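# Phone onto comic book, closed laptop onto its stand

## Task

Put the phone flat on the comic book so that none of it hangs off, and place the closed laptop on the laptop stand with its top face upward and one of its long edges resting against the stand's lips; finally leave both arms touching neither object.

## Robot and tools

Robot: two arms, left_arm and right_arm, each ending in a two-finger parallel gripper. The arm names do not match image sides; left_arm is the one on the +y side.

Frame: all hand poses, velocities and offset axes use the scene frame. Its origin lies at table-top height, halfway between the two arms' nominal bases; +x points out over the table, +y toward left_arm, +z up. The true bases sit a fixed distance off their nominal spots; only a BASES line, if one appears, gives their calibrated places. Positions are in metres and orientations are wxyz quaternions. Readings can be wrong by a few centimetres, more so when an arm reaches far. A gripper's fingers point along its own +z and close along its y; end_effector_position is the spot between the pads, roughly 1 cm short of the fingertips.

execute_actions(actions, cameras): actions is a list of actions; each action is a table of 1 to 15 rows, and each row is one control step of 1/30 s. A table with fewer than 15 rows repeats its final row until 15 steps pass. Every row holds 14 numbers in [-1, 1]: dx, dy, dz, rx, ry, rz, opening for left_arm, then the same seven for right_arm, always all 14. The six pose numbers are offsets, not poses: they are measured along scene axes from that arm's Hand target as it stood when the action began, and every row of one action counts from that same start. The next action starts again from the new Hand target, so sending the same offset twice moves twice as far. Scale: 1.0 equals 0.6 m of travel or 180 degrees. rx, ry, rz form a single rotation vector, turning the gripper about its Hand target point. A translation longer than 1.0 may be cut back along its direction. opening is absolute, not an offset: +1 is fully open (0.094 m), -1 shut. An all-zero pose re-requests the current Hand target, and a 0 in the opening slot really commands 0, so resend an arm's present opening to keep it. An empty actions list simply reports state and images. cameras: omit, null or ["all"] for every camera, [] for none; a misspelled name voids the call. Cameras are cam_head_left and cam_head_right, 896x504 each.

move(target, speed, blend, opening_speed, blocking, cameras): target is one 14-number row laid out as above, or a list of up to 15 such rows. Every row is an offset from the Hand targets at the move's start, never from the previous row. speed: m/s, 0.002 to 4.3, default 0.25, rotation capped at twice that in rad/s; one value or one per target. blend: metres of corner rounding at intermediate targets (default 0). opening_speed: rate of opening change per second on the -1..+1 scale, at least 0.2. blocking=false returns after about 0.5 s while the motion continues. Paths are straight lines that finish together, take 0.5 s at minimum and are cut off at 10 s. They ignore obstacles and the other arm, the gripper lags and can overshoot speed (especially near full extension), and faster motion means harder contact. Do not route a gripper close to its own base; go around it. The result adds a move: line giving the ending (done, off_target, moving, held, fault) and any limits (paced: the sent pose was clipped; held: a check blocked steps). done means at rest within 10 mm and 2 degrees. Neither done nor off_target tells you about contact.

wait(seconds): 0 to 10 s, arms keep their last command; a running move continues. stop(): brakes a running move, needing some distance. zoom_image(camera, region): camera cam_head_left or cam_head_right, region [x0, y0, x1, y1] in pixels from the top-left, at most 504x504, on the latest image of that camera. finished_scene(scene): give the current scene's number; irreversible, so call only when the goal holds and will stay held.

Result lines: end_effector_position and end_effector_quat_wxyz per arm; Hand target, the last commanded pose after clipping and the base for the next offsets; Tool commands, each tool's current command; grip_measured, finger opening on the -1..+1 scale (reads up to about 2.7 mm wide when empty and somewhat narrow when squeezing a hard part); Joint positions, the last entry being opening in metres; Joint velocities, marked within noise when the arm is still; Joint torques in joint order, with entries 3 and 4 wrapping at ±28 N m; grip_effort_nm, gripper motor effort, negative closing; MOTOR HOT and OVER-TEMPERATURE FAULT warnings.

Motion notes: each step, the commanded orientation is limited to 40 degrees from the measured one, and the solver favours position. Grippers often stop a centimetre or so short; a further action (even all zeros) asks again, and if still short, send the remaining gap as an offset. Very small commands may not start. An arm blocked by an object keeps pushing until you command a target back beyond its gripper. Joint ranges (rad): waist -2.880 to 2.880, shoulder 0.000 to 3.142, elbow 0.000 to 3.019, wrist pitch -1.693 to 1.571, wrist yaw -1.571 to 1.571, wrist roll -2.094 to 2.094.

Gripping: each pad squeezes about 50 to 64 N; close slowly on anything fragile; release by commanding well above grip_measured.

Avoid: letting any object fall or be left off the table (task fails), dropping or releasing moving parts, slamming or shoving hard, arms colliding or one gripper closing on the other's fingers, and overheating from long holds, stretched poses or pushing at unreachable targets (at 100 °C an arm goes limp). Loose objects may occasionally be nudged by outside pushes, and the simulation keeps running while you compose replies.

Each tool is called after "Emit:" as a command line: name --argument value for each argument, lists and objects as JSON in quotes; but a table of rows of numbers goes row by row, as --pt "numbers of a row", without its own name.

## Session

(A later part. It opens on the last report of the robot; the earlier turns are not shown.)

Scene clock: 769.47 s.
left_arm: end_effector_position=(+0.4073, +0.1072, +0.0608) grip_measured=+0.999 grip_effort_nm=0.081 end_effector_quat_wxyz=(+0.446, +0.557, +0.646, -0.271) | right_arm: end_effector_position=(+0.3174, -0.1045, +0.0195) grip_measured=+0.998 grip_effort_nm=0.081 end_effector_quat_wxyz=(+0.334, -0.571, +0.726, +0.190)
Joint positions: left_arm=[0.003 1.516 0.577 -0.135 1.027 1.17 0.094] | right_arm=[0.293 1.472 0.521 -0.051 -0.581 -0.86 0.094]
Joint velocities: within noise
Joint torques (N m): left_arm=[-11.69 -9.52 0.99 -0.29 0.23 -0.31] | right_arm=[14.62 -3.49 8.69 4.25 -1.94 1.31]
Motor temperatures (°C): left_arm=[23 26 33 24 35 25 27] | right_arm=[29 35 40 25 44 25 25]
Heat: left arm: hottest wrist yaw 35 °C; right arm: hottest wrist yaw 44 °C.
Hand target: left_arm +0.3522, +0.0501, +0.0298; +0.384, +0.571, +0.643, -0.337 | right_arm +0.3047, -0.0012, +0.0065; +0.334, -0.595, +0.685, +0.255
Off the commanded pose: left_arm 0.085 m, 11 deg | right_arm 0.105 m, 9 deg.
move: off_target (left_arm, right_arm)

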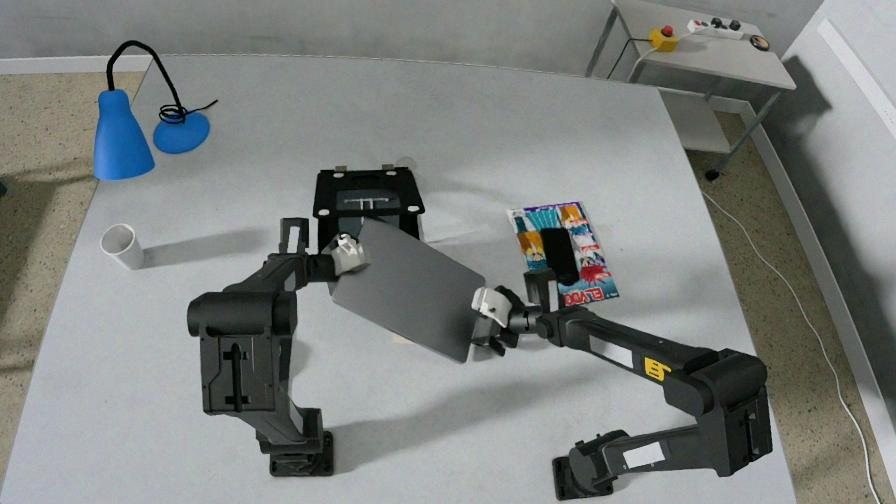

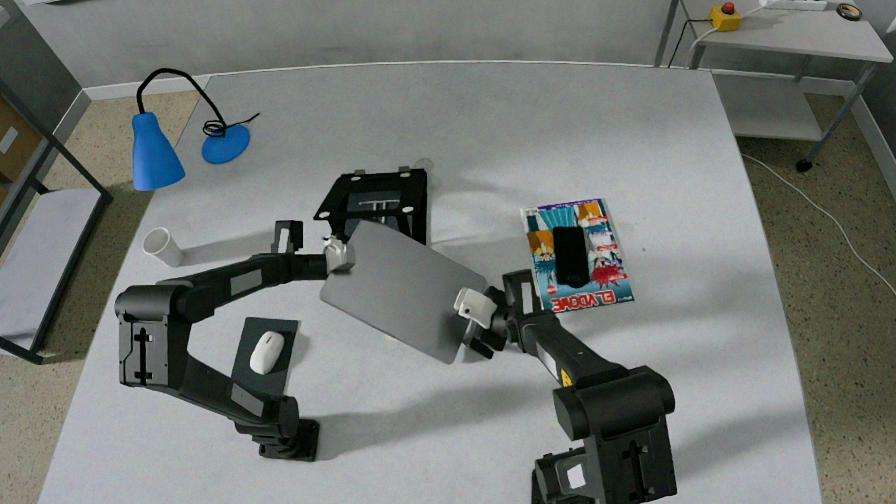

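Emit:
move --pt "0.05 0.03 0.1 -0.05 0 0 1 0 -0.08 0 0 0 0 1" --pt "0.06 -0.02 0.33 -0.089 0 0 1 0 -0.08 0 0 0 0 1" --speed 0.1

Emit:
zoom_image --camera "cam_head_left" --region '[270, 150, 530, 380]'

Emit:
zoom_image --camera "cam_head_right" --region '[270, 150, 530, 380]'

Scene clock: 787.77 s.
left_arm: end_effector_position=(+0.3926, +0.0896, +0.1426) grip_measured=+0.999 grip_effort_nm=0.095 end_effector_quat_wxyz=(+0.449, +0.568, +0.610, -0.322) | right_arm: end_effector_position=(+0.3149, -0.0811, +0.0222) grip_measured=+0.999 grip_effort_nm=0.051 end_effector_quat_wxyz=(+0.359, -0.582, +0.694, +0.224)
Joint positions: left_arm=[-0.021 1.339 0.668 -0.476 1.129 1.235 0.094] | right_arm=[0.324 1.513 0.521 0.044 -0.661 -0.848 0.094]
Joint velocities: within noise
Joint torques (N m): left_arm=[-9.23 -16.09 17.31 -1.29 6.48 -2.27] | right_arm=[5.6 -5.89 7.38 1.14 -0.87 0.44]
Motor temperatures (°C): left_arm=[24 26 33 24 38 25 27] | right_arm=[30 34 40 26 45 25 25]
Heat: left arm: hottest wrist yaw 38 °C; right arm: hottest wrist yaw 45 °C.
Hand target: left_arm +0.3882, +0.0382, +0.2278; +0.460, +0.512, +0.590, -0.424 | right_arm +0.3048, -0.0493, +0.0064; +0.334, -0.595, +0.685, +0.255
Off the commanded pose: left_arm 0.100 m, 14 deg | right_arm 0.037 m, 5 deg.
move: off_target (left_arm, right_arm)

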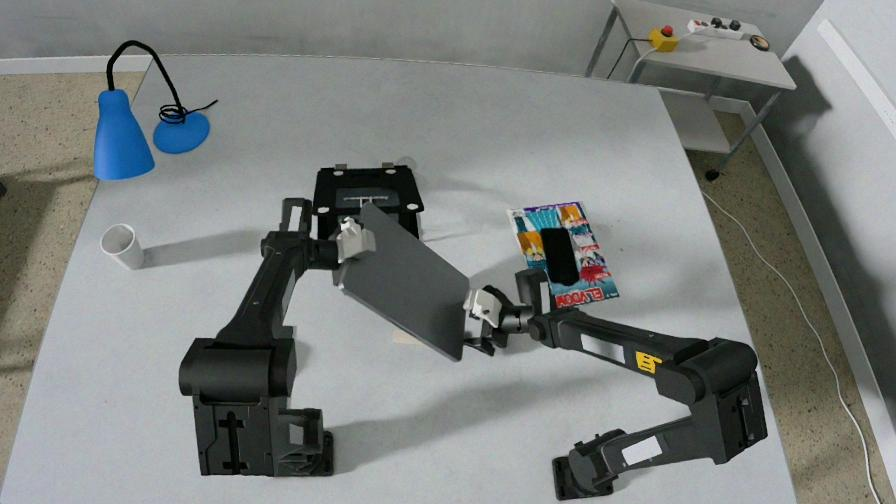

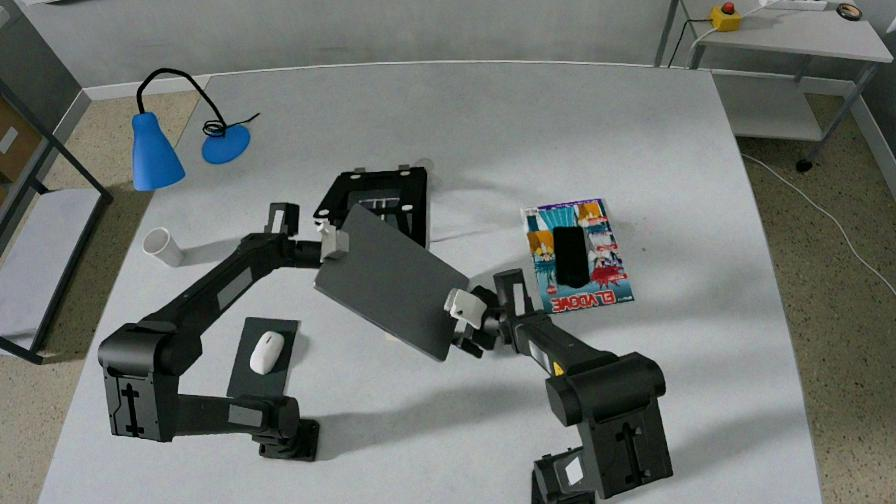

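Scaled by 1.938.

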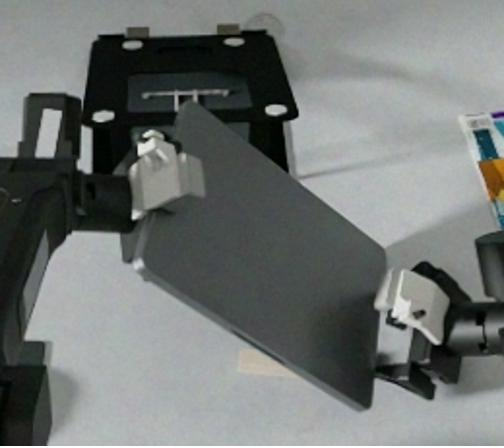

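Scaled by 1.938.

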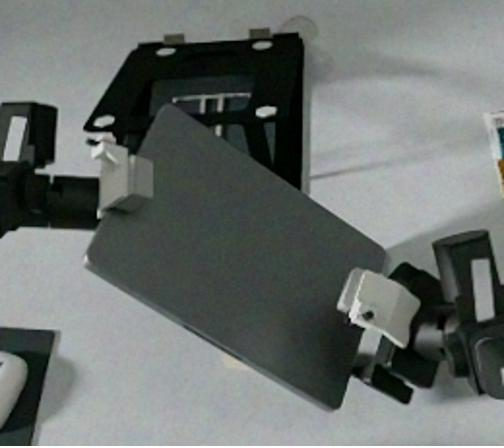

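Emit:
move --pt "0.03 0.0 0.12 0 0 0 1 0 0.02 0 0 0 0 1" --pt "0.15 0.0 0.12 0 0 0 1 0.03 0.02 0 0 0 0 1" --speed 0.12

Emit:
zoom_image --camera "cam_head_left" --region '[270, 150, 530, 380]'

Emit:
zoom_image --camera "cam_head_right" --region '[270, 150, 530, 380]'

Scene clock: 793.20 s.
left_arm: end_effector_position=(+0.4399, +0.0971, +0.1691) grip_measured=+0.998 grip_effort_nm=0.164 end_effector_quat_wxyz=(+0.369, +0.566, +0.660, -0.327) | right_arm: end_effector_position=(+0.3372, -0.0571, +0.0304) grip_measured=+0.999 grip_effort_nm=0.032 end_effector_quat_wxyz=(+0.371, -0.581, +0.689, +0.225)
Joint positions: left_arm=[-0.026 1.437 0.931 -0.844 1.016 1.297 0.094] | right_arm=[0.365 1.555 0.586 0.075 -0.644 -0.797 0.094]
Joint velocities: within noise
Joint torques (N m): left_arm=[-6.07 -16.5 24.79 -0.14 7.69 -1.69] | right_arm=[3.55 -6.71 7.09 0.05 -1.18 0.13]
Motor temperatures (°C): left_arm=[23 26 35 24 62 26 27] | right_arm=[29 34 40 25 44 25 25]
Heat: left arm: hottest wrist yaw 62 °C; right arm: hottest wrist yaw 44 °C.
Hand target: left_arm +0.4781, +0.0380, +0.2998; +0.460, +0.512, +0.589, -0.424 | right_arm +0.3227, -0.0372, +0.0064; +0.334, -0.595, +0.685, +0.255
Off the commanded pose: left_arm 0.148 m, 18 deg | right_arm 0.034 m, 6 deg.
move: off_target (left_arm, right_arm)

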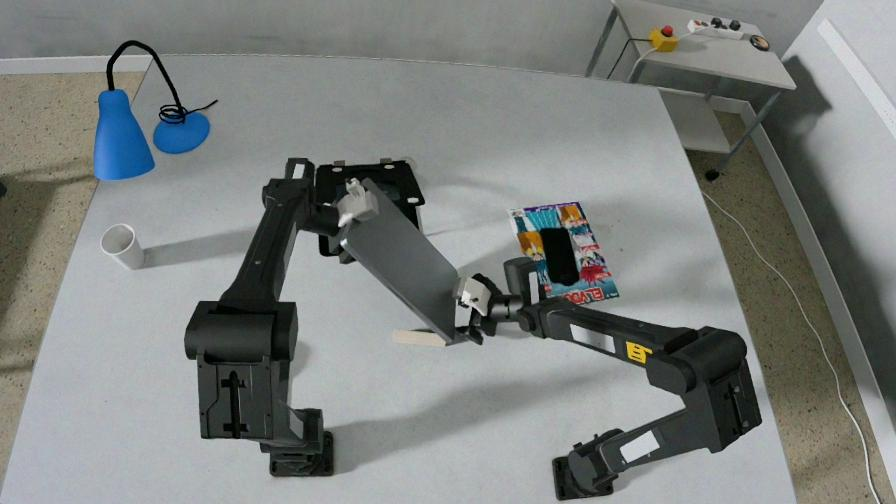

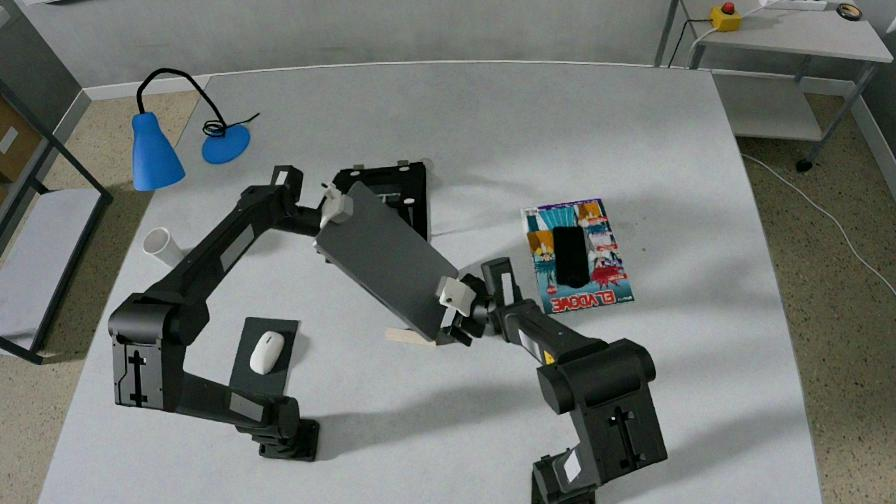

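Scaled by 1.938.

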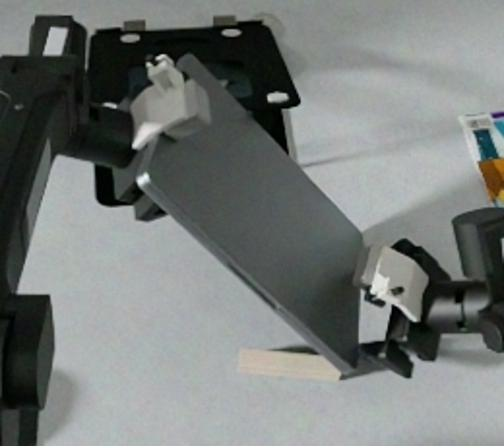

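Scaled by 1.938.

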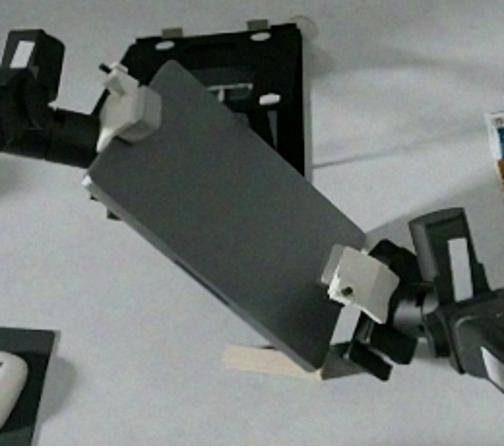

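Emit:
move --pt "-0.1 0.03 -0.2 0 0 0 1 0 -0.03 0 0 0 0 1" --pt "-0.155 0.1 -0.46 0.08 0 0 1 0 -0.1 0.01 0 0 0 1" --speed 0.15

Emit:
zoom_image --camera "cam_head_left" --region '[270, 150, 530, 380]'

Emit:
zoom_image --camera "cam_head_right" --region '[270, 150, 530, 380]'

Scene clock: 833.17 s.
left_arm: end_effector_position=(+0.3996, +0.1777, +0.0346) grip_measured=+0.994 grip_effort_nm=0.022 end_effector_quat_wxyz=(+0.569, +0.422, +0.571, -0.415) | right_arm: end_effector_position=(+0.3237, -0.0580, +0.0174) grip_measured=+0.999 grip_effort_nm=0.022 end_effector_quat_wxyz=(+0.347, -0.591, +0.684, +0.251)
Joint positions: left_arm=[0.275 1.887 0.661 -0.352 1.563 1.585 0.094] | right_arm=[0.358 1.585 0.587 0.029 -0.696 -0.838 0.094]
Joint velocities: left_arm=[-0.015 -0.073 -0.012 -0.007 -0.227 -0.007 0] | right_arm=[within noise]
Joint torques (N m): left_arm=[-1.03 -12.28 3.48 0.39 0.9 -0.03] | right_arm=[1.44 -9.7 6.26 0.79 -0.17 0.15]
Motor temperatures (°C): left_arm=[23 26 36 24 53 25 27] | right_arm=[28 34 39 25 38 24 25]
Heat: left arm: hottest wrist yaw 53 °C; right arm: hottest elbow 39 °C.
Hand target: left_arm +0.3986, +0.1774, +0.0321; +0.567, +0.420, +0.572, -0.417 (not the last commanded pose) | right_arm +0.3224, -0.0521, +0.0068; +0.334, -0.595, +0.685, +0.255 (not the last commanded pose)
Tool commands: left_gripper/opening=+0.994457 right_gripper/opening=+1.0
Off the commanded pose: left_arm 0.082 m, 28 deg | right_arm 0.040 m, 2 deg.
OVER-TEMPERATURE FAULT: MOTORS OFF. Joint 5 (wrist yaw) of the left arm reached 100 °C; the stop lasted 31 seconds. The left arm was limp: it may have fallen or been pushed, and its gripper may have let go. The stop used 60 of the actions that the scene allows. That arm's remaining commands of this call were not run. The left arm's motors are on again: the left arm and its gripper hold where the fault left them. Its gripper does not squeeze until you command it. The left arm accepts commands again.
move: fault (left_arm), off_target (right_arm; braked at the fault stop of left_arm); path passed 0 of 2 targets

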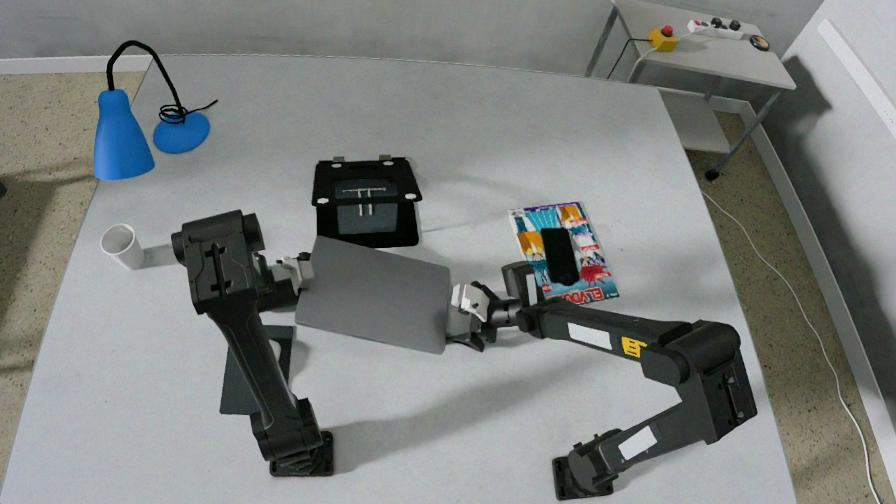

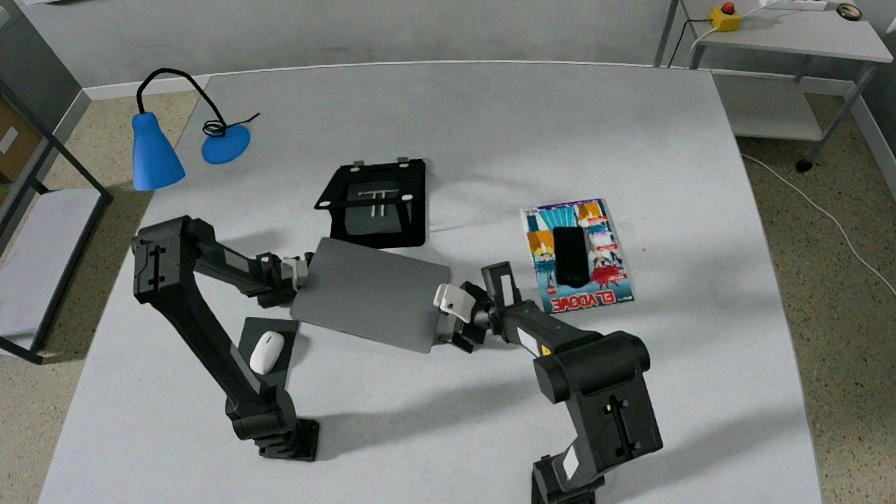

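Scaled by 1.938.

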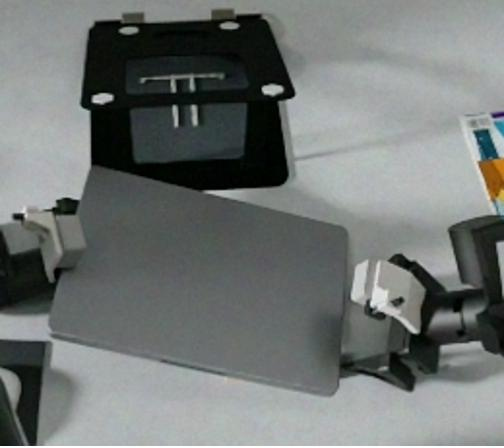

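Scaled by 1.938.

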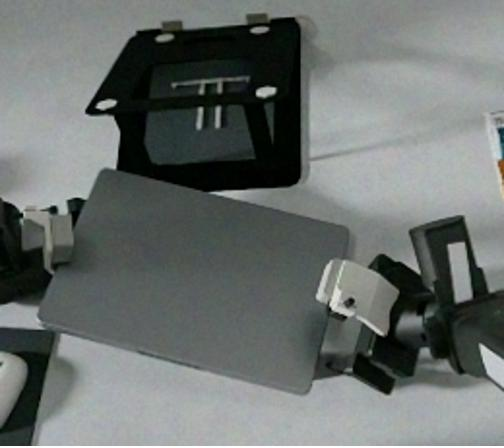

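Emit:
move --pt "0 0 0 0 0 0 1 0 -0.1 0.02 0 0 0 1" --pt "0 0 0 0 0 0 1 -0.02 -0.163 0.19 0.162 0.429 -0.247 -0.4" --pt "0 0 0 0 0 0 1 -0.045 -0.147 0.04 0.162 0.429 -0.247 -0.4" --speed '[0.15,0.3,0.15]'

Emit:
zoom_image --camera "cam_head_left" --region '[280, 200, 540, 400]'

Emit:
zoom_image --camera "cam_head_right" --region '[280, 200, 540, 400]'

Scene clock: 861.57 s.
left_arm: end_effector_position=(+0.3996, +0.1777, +0.0340) grip_measured=+0.997 grip_effort_nm=0.203 end_effector_quat_wxyz=(+0.568, +0.423, +0.571, -0.414) | right_arm: end_effector_position=(+0.3036, -0.1444, +0.0396) grip_measured=-0.399 grip_effort_nm=-0.081 end_effector_quat_wxyz=(+0.053, +0.056, +0.816, +0.573)
Joint positions: left_arm=[0.275 1.887 0.661 -0.352 1.56 1.585 0.094] | right_arm=[0.013 1.609 0.499 -0.001 -1.184 0.468 0.028]
Joint velocities: within noise
Joint torques (N m): left_arm=[-2.02 -12.4 3.64 0.28 0.7 0.02] | right_arm=[1.49 -9.88 3.23 1.18 -0.41 0.14]
Motor temperatures (°C): left_arm=[23 27 34 24 45 25 27] | right_arm=[28 34 38 25 36 24 25]
Heat: left arm: hottest wrist yaw 45 °C; right arm: hottest elbow 38 °C.
Hand target: left_arm +0.3986, +0.1774, +0.0321; +0.567, +0.420, +0.572, -0.417 | right_arm +0.2954, -0.1402, +0.0309; +0.040, +0.060, +0.817, +0.572
Off the commanded pose: left_arm 0.002 m, 0 deg | right_arm 0.013 m, 2 deg.
move: off_target (right_arm)

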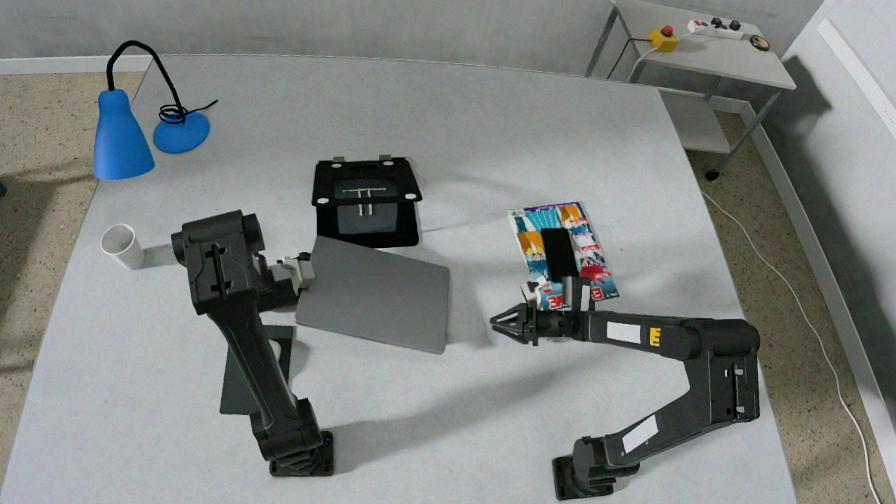

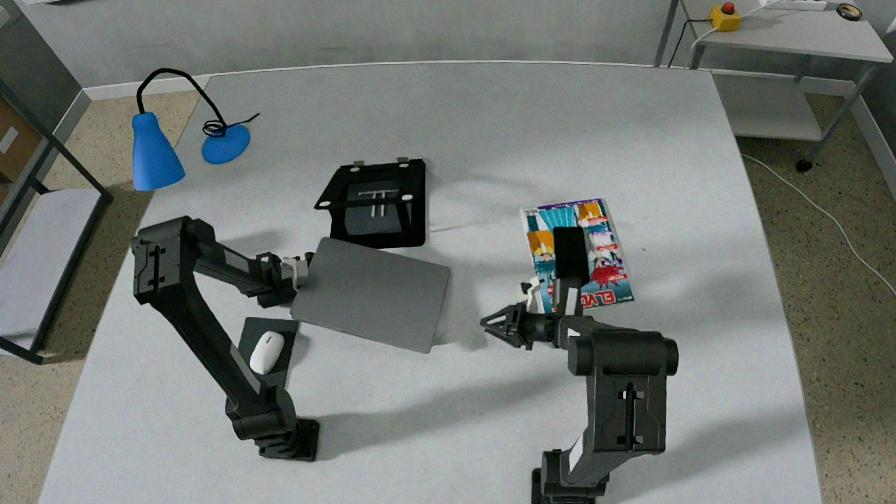

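Scaled by 1.938.

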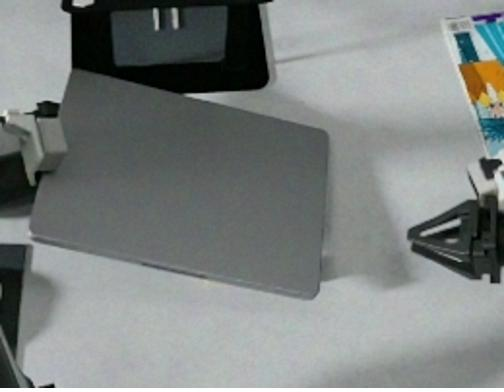

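Scaled by 1.938.

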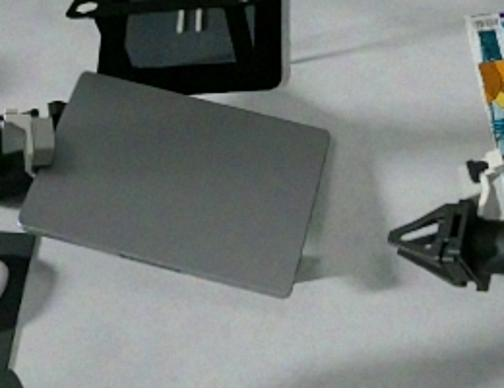

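Emit:
move --pt "0 0 0 0 0 0 1 0 0.08 -0.025 0 0 0 -0.35" --pt "0 0 0 0 0 0 1 0 0.215 -0.025 0 0 0 -0.35" --speed '[0.12,0.06]'

Emit:
zoom_image --camera "cam_head_left" --region '[380, 240, 540, 380]'

Emit:
zoom_image --camera "cam_head_right" --region '[380, 240, 540, 380]'

Scene clock: 868.00 s.
left_arm: end_effector_position=(+0.4016, +0.1865, +0.0344) grip_measured=+0.997 grip_effort_nm=0.159 end_effector_quat_wxyz=(+0.573, +0.415, +0.577, -0.409) | right_arm: end_effector_position=(+0.3082, -0.0417, +0.0249) grip_measured=-0.351 grip_effort_nm=0.071 end_effector_quat_wxyz=(+0.066, +0.085, +0.815, +0.569)
Joint positions: left_arm=[0.298 1.887 0.662 -0.352 1.561 1.58 0.094] | right_arm=[0.346 1.742 0.454 0.693 -0.912 1.069 0.03]
Joint velocities: within noise
Joint torques (N m): left_arm=[-2.78 -13.33 3.62 0.27 0.71 0.04] | right_arm=[5.77 -9.11 4.96 1.8 -0.25 0.21]
Motor temperatures (°C): left_arm=[23 27 33 24 45 24 27] | right_arm=[28 34 38 25 36 24 25]
Heat: left arm: hottest wrist yaw 45 °C; right arm: hottest elbow 38 °C.
Hand target: left_arm +0.3986, +0.1774, +0.0321; +0.567, +0.420, +0.572, -0.417 | right_arm +0.2954, -0.0113, +0.0158; +0.040, +0.060, +0.817, +0.572
Off the commanded pose: left_arm 0.010 m, 1 deg | right_arm 0.034 m, 4 deg.
move: off_target (right_arm)

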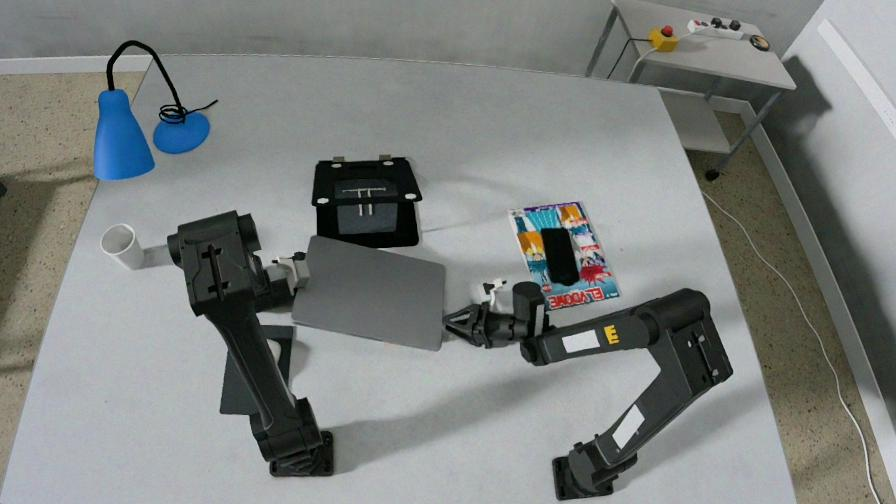

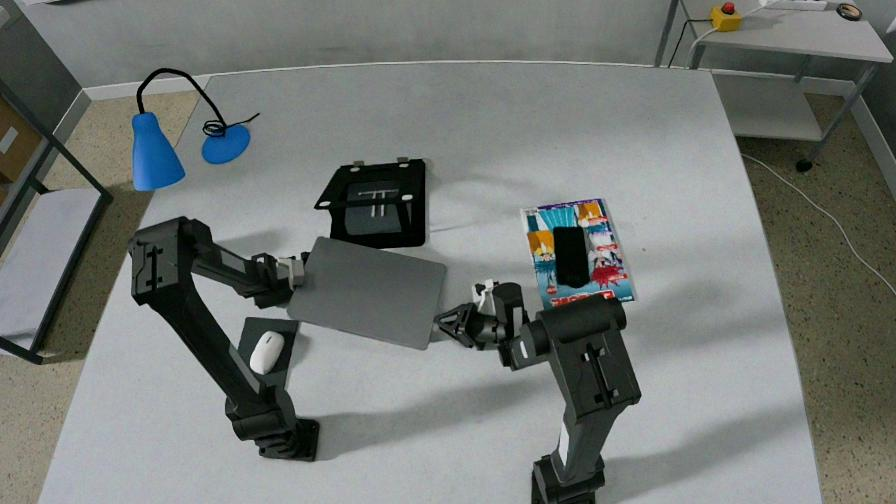

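Scaled by 3.150.

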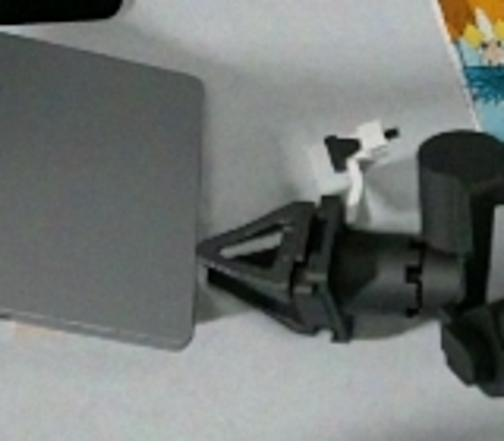

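Scaled by 3.150.

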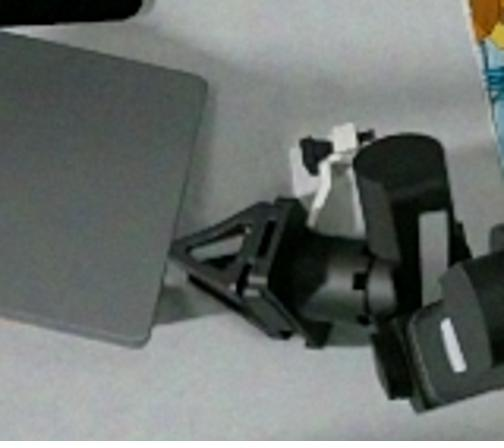

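Emit:
move --pt "0 0 0 0 0 0 1 0 -0.08 0.01 0 0 0 -0.35" --pt "0 0.22 0 0 0 0 1 0 -0.08 0.01 0 0 0 -0.35" --pt "0 0.24 0.15 0 0 0 1 0 -0.08 0.01 0 0 0 -0.35" --speed '[0.1,0.1,0.15]'

Emit:
zoom_image --camera "cam_head_left" --region '[280, 220, 480, 380]'

Emit:
zoom_image --camera "cam_head_right" --region '[280, 220, 480, 380]'

Scene clock: 883.53 s.
left_arm: end_effector_position=(+0.3819, +0.3082, +0.0935) grip_measured=+0.999 grip_effort_nm=0.076 end_effector_quat_wxyz=(+0.528, +0.374, +0.690, -0.325) | right_arm: end_effector_position=(+0.2945, -0.0526, +0.0246) grip_measured=-0.351 grip_effort_nm=0.061 end_effector_quat_wxyz=(+0.043, +0.047, +0.815, +0.576)
Joint positions: left_arm=[0.639 1.712 0.81 -1.217 1.296 2.081 0.094] | right_arm=[0.304 1.726 0.454 0.58 -1.021 0.939 0.03]
Joint velocities: within noise
Joint torques (N m): left_arm=[-1.08 -14.56 10.8 -2.96 2.27 0.06] | right_arm=[-0.67 -12.51 3.1 0.54 -0.23 0.1]
Motor temperatures (°C): left_arm=[23 27 33 24 44 24 27] | right_arm=[27 34 37 25 35 24 25]
Heat: left arm: hottest wrist yaw 44 °C; right arm: hottest elbow 37 °C.
Hand target: left_arm +0.3986, +0.3215, +0.1222; +0.567, +0.420, +0.572, -0.417 | right_arm +0.2954, -0.0592, +0.0218; +0.040, +0.060, +0.817, +0.572
Off the commanded pose: left_arm 0.036 m, 18 deg | right_arm 0.007 m, 2 deg.
joint sent to its limit (left arm) — joint 6 (wrist roll), upper limit. The joint targets are off in orientation, not in position.
move: off_target (left_arm)

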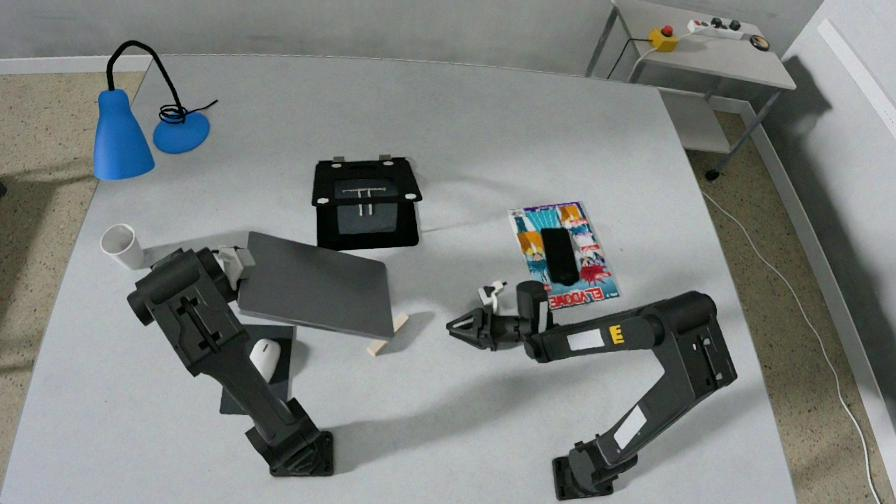

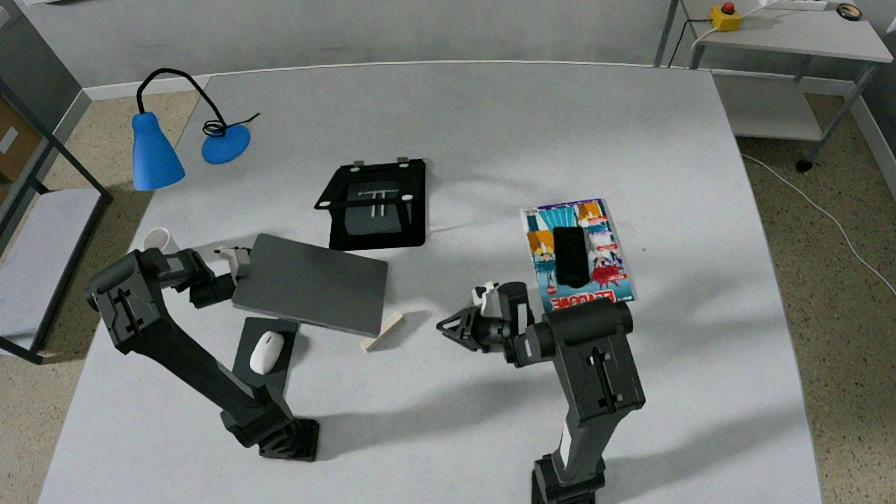

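Scaled by 2.520.

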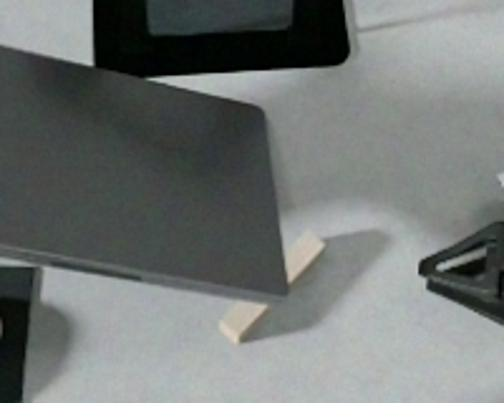

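Scaled by 2.520.

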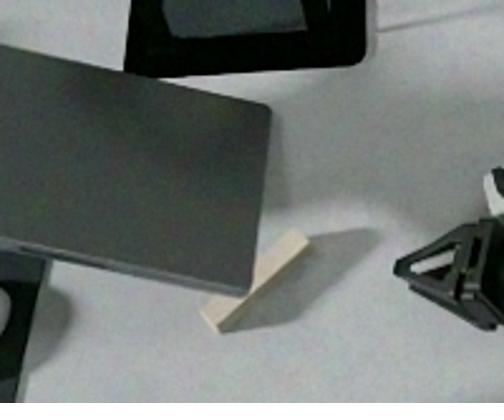

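Emit:
move --pt "0 0.08 0.15 0 0 0 1 0.1 0.0 0.07 0 0 0 -0.28" --pt "0 0.1 0.25 0 0 0 1 0.172 0.09 0.04 0 0 0 -0.28" --pt "0 0.1 0.25 0 0 0 1 0.172 0.12 0.005 0 0 0 -0.28" --speed '[0.2,0.2,0.1]'

Emit:
zoom_image --camera "cam_head_left" --region '[330, 230, 490, 370]'

Emit:
zoom_image --camera "cam_head_right" --region '[330, 230, 490, 370]'

Scene clock: 898.97 s.
left_arm: end_effector_position=(+0.3841, +0.3644, +0.2127) grip_measured=+0.999 grip_effort_nm=0.071 end_effector_quat_wxyz=(+0.521, +0.350, +0.720, -0.295) | right_arm: end_effector_position=(+0.3881, +0.0019, +0.0280) grip_measured=-0.281 grip_effort_nm=0.066 end_effector_quat_wxyz=(+0.037, +0.065, +0.819, +0.569)
Joint positions: left_arm=[0.753 1.524 1.009 -1.603 1.235 2.081 0.094] | right_arm=[0.364 1.855 0.745 0.462 -0.954 1.031 0.034]
Joint velocities: within noise
Joint torques (N m): left_arm=[0.03 -15.91 16.65 -3.41 2.84 -0.04] | right_arm=[1.38 -13.74 7.31 1.76 -0.11 0.16]
Motor temperatures (°C): left_arm=[23 27 34 24 49 24 27] | right_arm=[27 34 36 25 34 24 25]
Heat: left arm: hottest wrist yaw 49 °C; right arm: hottest elbow 36 °C.
Hand target: left_arm +0.3986, +0.3815, +0.2722; +0.567, +0.420, +0.572, -0.417 | right_arm +0.3986, +0.0127, +0.0249; +0.040, +0.060, +0.817, +0.572
Off the commanded pose: left_arm 0.064 m, 24 deg | right_arm 0.015 m, 1 deg.
joint sent to its limit (left arm) — joint 4 (wrist pitch), lower limit; joint 6 (wrist roll), upper limit. The joint targets are off in position and orientation.
move: off_target (left_arm, right_arm)

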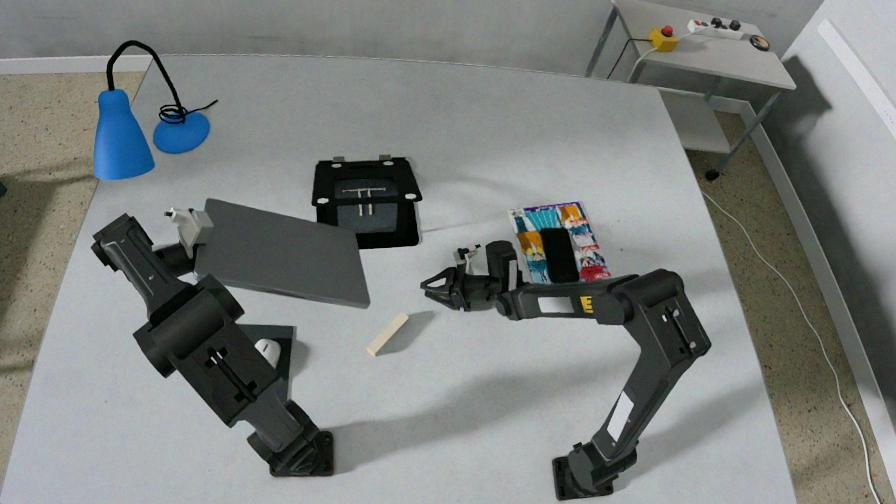

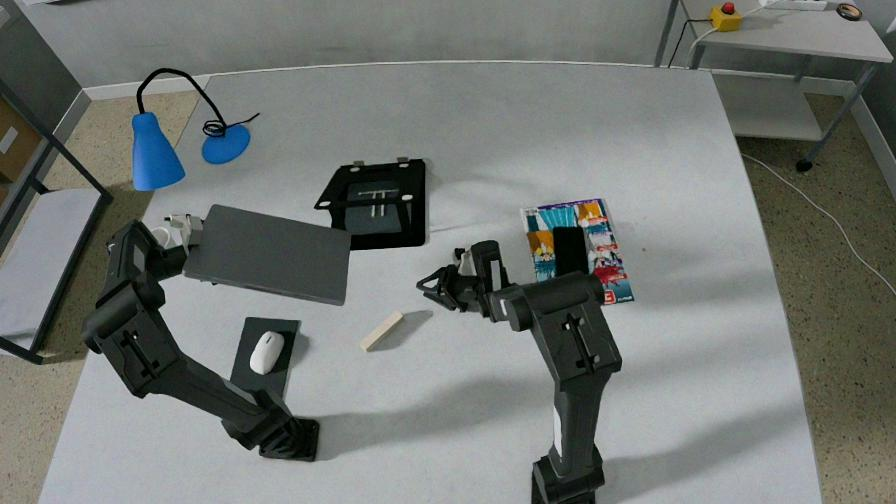

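Scaled by 3.150.

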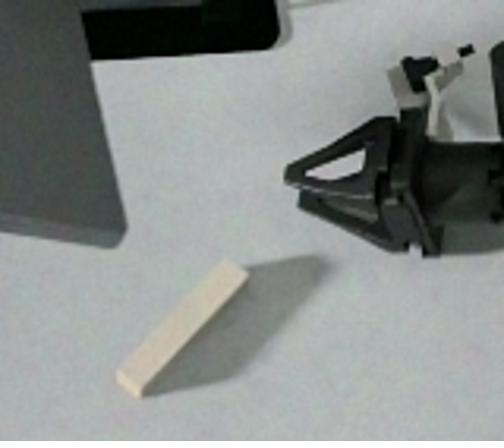

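Scaled by 3.150.

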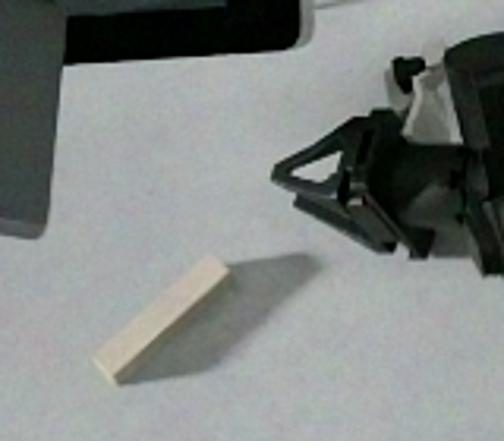

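Emit:
move --target '[0,-0.05,-0.39,0,0,0,1,0,-0.1,0.15,0,0,0,0.3]' --speed 0.12

Emit:
zoom_image --camera "cam_head_left" --region '[180, 180, 440, 380]'

Emit:
zoom_image --camera "cam_head_right" --region '[180, 180, 440, 380]'

Scene clock: 913.83 s.
left_arm: end_effector_position=(+0.3964, +0.3643, +0.0350) grip_measured=+0.999 grip_effort_nm=0.071 end_effector_quat_wxyz=(+0.534, +0.347, +0.710, -0.299) | right_arm: end_effector_position=(+0.3867, -0.0446, +0.0997) grip_measured=+0.299 grip_effort_nm=0.066 end_effector_quat_wxyz=(+0.023, +0.067, +0.820, +0.568)
Joint positions: left_arm=[0.734 1.908 0.893 -1.102 1.274 2.081 0.094] | right_arm=[0.256 1.626 0.759 0.074 -1.05 0.89 0.061]
Joint velocities: within noise
Joint torques (N m): left_arm=[-3.6 -15.27 4.01 -0.9 1.43 0] | right_arm=[-0.38 -16.03 8.06 0.72 -0.42 0.01]
Motor temperatures (°C): left_arm=[23 28 37 24 53 24 27] | right_arm=[27 34 37 25 33 24 25]
Heat: left arm: hottest wrist yaw 53 °C; right arm: hottest elbow 37 °C.
Hand target: left_arm +0.3986, +0.3514, +0.0381; +0.567, +0.420, +0.572, -0.417 | right_arm +0.3986, -0.0472, +0.1148; +0.040, +0.060, +0.817, +0.572
Off the commanded pose: left_arm 0.013 m, 23 deg | right_arm 0.019 m, 2 deg.
joint sent to its limit (left arm) — joint 6 (wrist roll), upper limit. The joint targets are off in orientation, not in position.
move: off_target (left_arm, right_arm)

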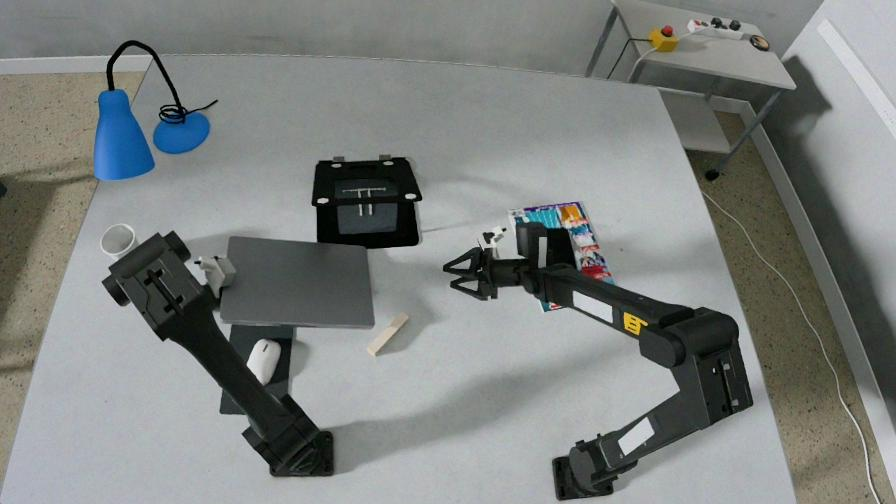

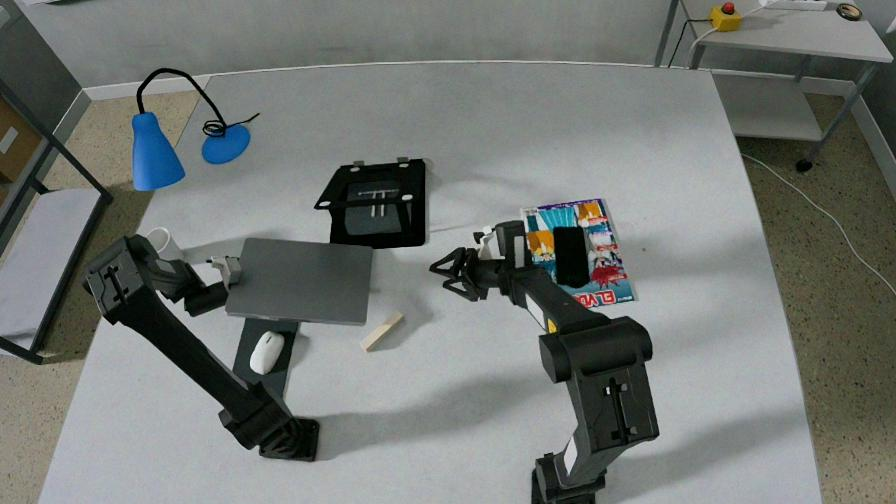

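Scaled by 1.938.

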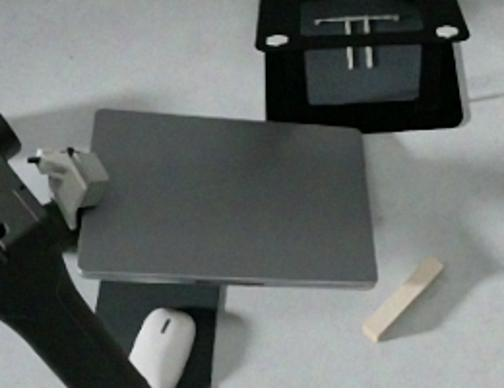

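Scaled by 1.938.

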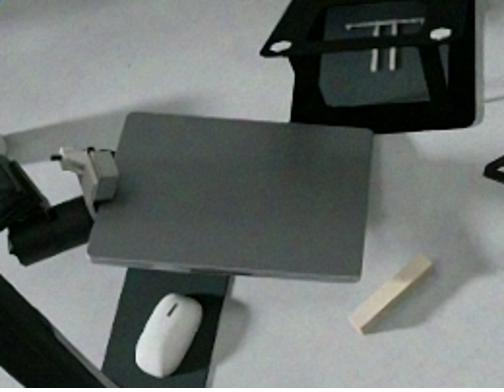

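Emit:
move --pt "0 0 0 0 0 0 1 -0.189 0.212 0.075 -0.367 0.137 -0.119 0.3" --pt "0 0 0 0 0 0 1 -0.189 0.212 -0.06 -0.367 0.137 -0.119 0.3" --speed '[0.3,0.15]'

Emit:
zoom_image --camera "cam_head_left" --region '[330, 260, 450, 380]'

Emit:
zoom_image --camera "cam_head_right" --region '[330, 260, 450, 380]'

Scene clock: 935.73 s.
left_arm: end_effector_position=(+0.3965, +0.3644, +0.0351) grip_measured=+0.999 grip_effort_nm=0.071 end_effector_quat_wxyz=(+0.535, +0.347, +0.710, -0.299) | right_arm: end_effector_position=(+0.2886, +0.0793, +0.0924) grip_measured=+0.299 grip_effort_nm=0.061 end_effector_quat_wxyz=(+0.003, +0.283, +0.959, +0.009)
Joint positions: left_arm=[0.734 1.908 0.893 -1.102 1.275 2.081 0.094] | right_arm=[0.881 1.729 1.31 -1.133 -0.002 1.461 0.061]
Joint velocities: within noise
Joint torques (N m): left_arm=[-3.66 -14.8 4.15 -0.9 1.46 -0.02] | right_arm=[0.97 -16.79 6.94 0.49 0.16 0.22]
Motor temperatures (°C): left_arm=[23 27 35 24 48 24 27] | right_arm=[27 34 37 25 32 24 25]
Heat: left arm: hottest wrist yaw 48 °C; right arm: hottest elbow 37 °C.
Hand target: left_arm +0.3986, +0.3514, +0.0382; +0.567, +0.420, +0.572, -0.417 | right_arm +0.2853, +0.0800, +0.0788; +0.000, +0.284, +0.959, -0.001
Off the commanded pose: left_arm 0.013 m, 23 deg | right_arm 0.014 m, 1 deg.
joint sent to its limit (left arm) — joint 6 (wrist roll), upper limit. The joint targets are off in orientation, not in position.
move: off_target (left_arm, right_arm)

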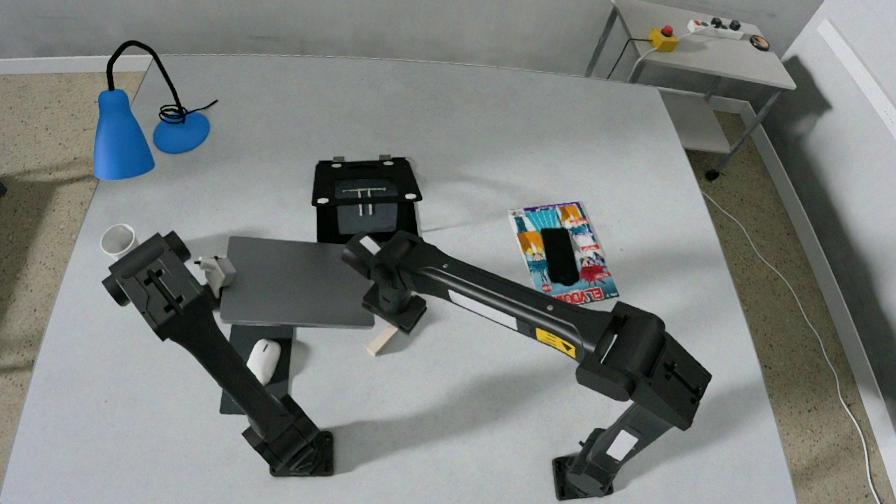

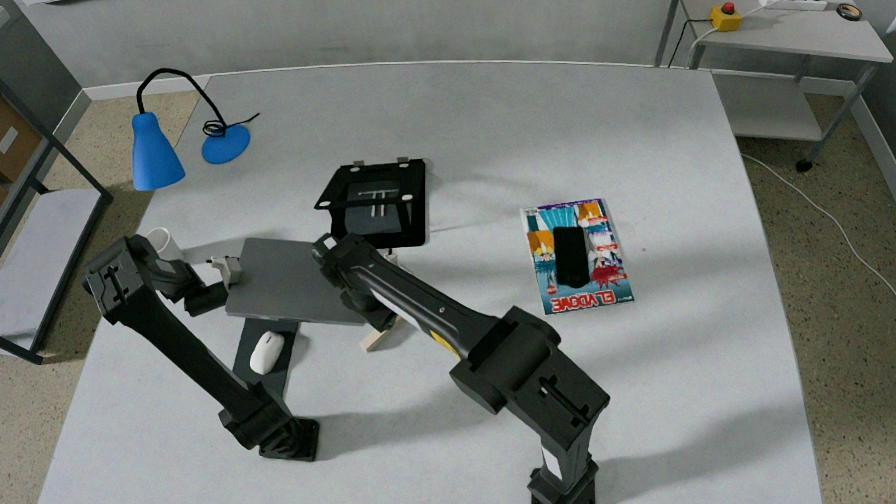

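Scaled by 4.200.

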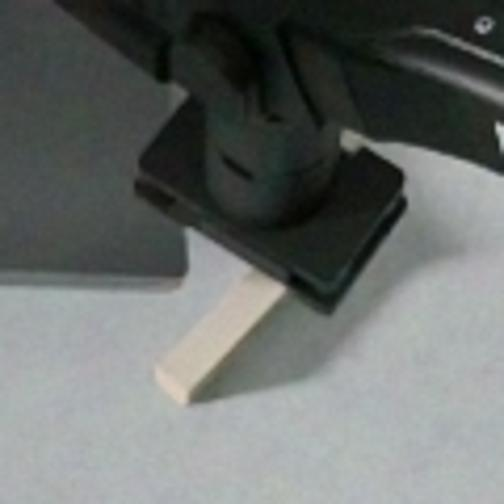

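Scaled by 4.200.

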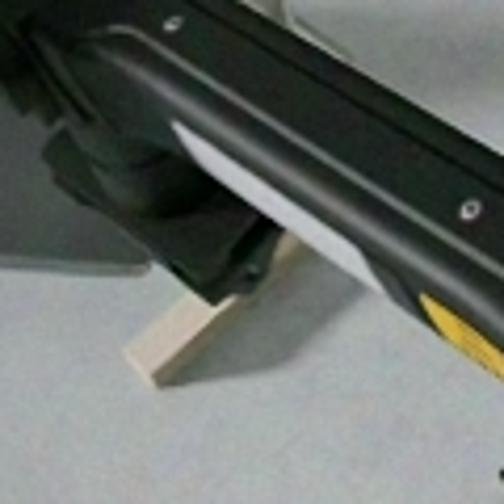

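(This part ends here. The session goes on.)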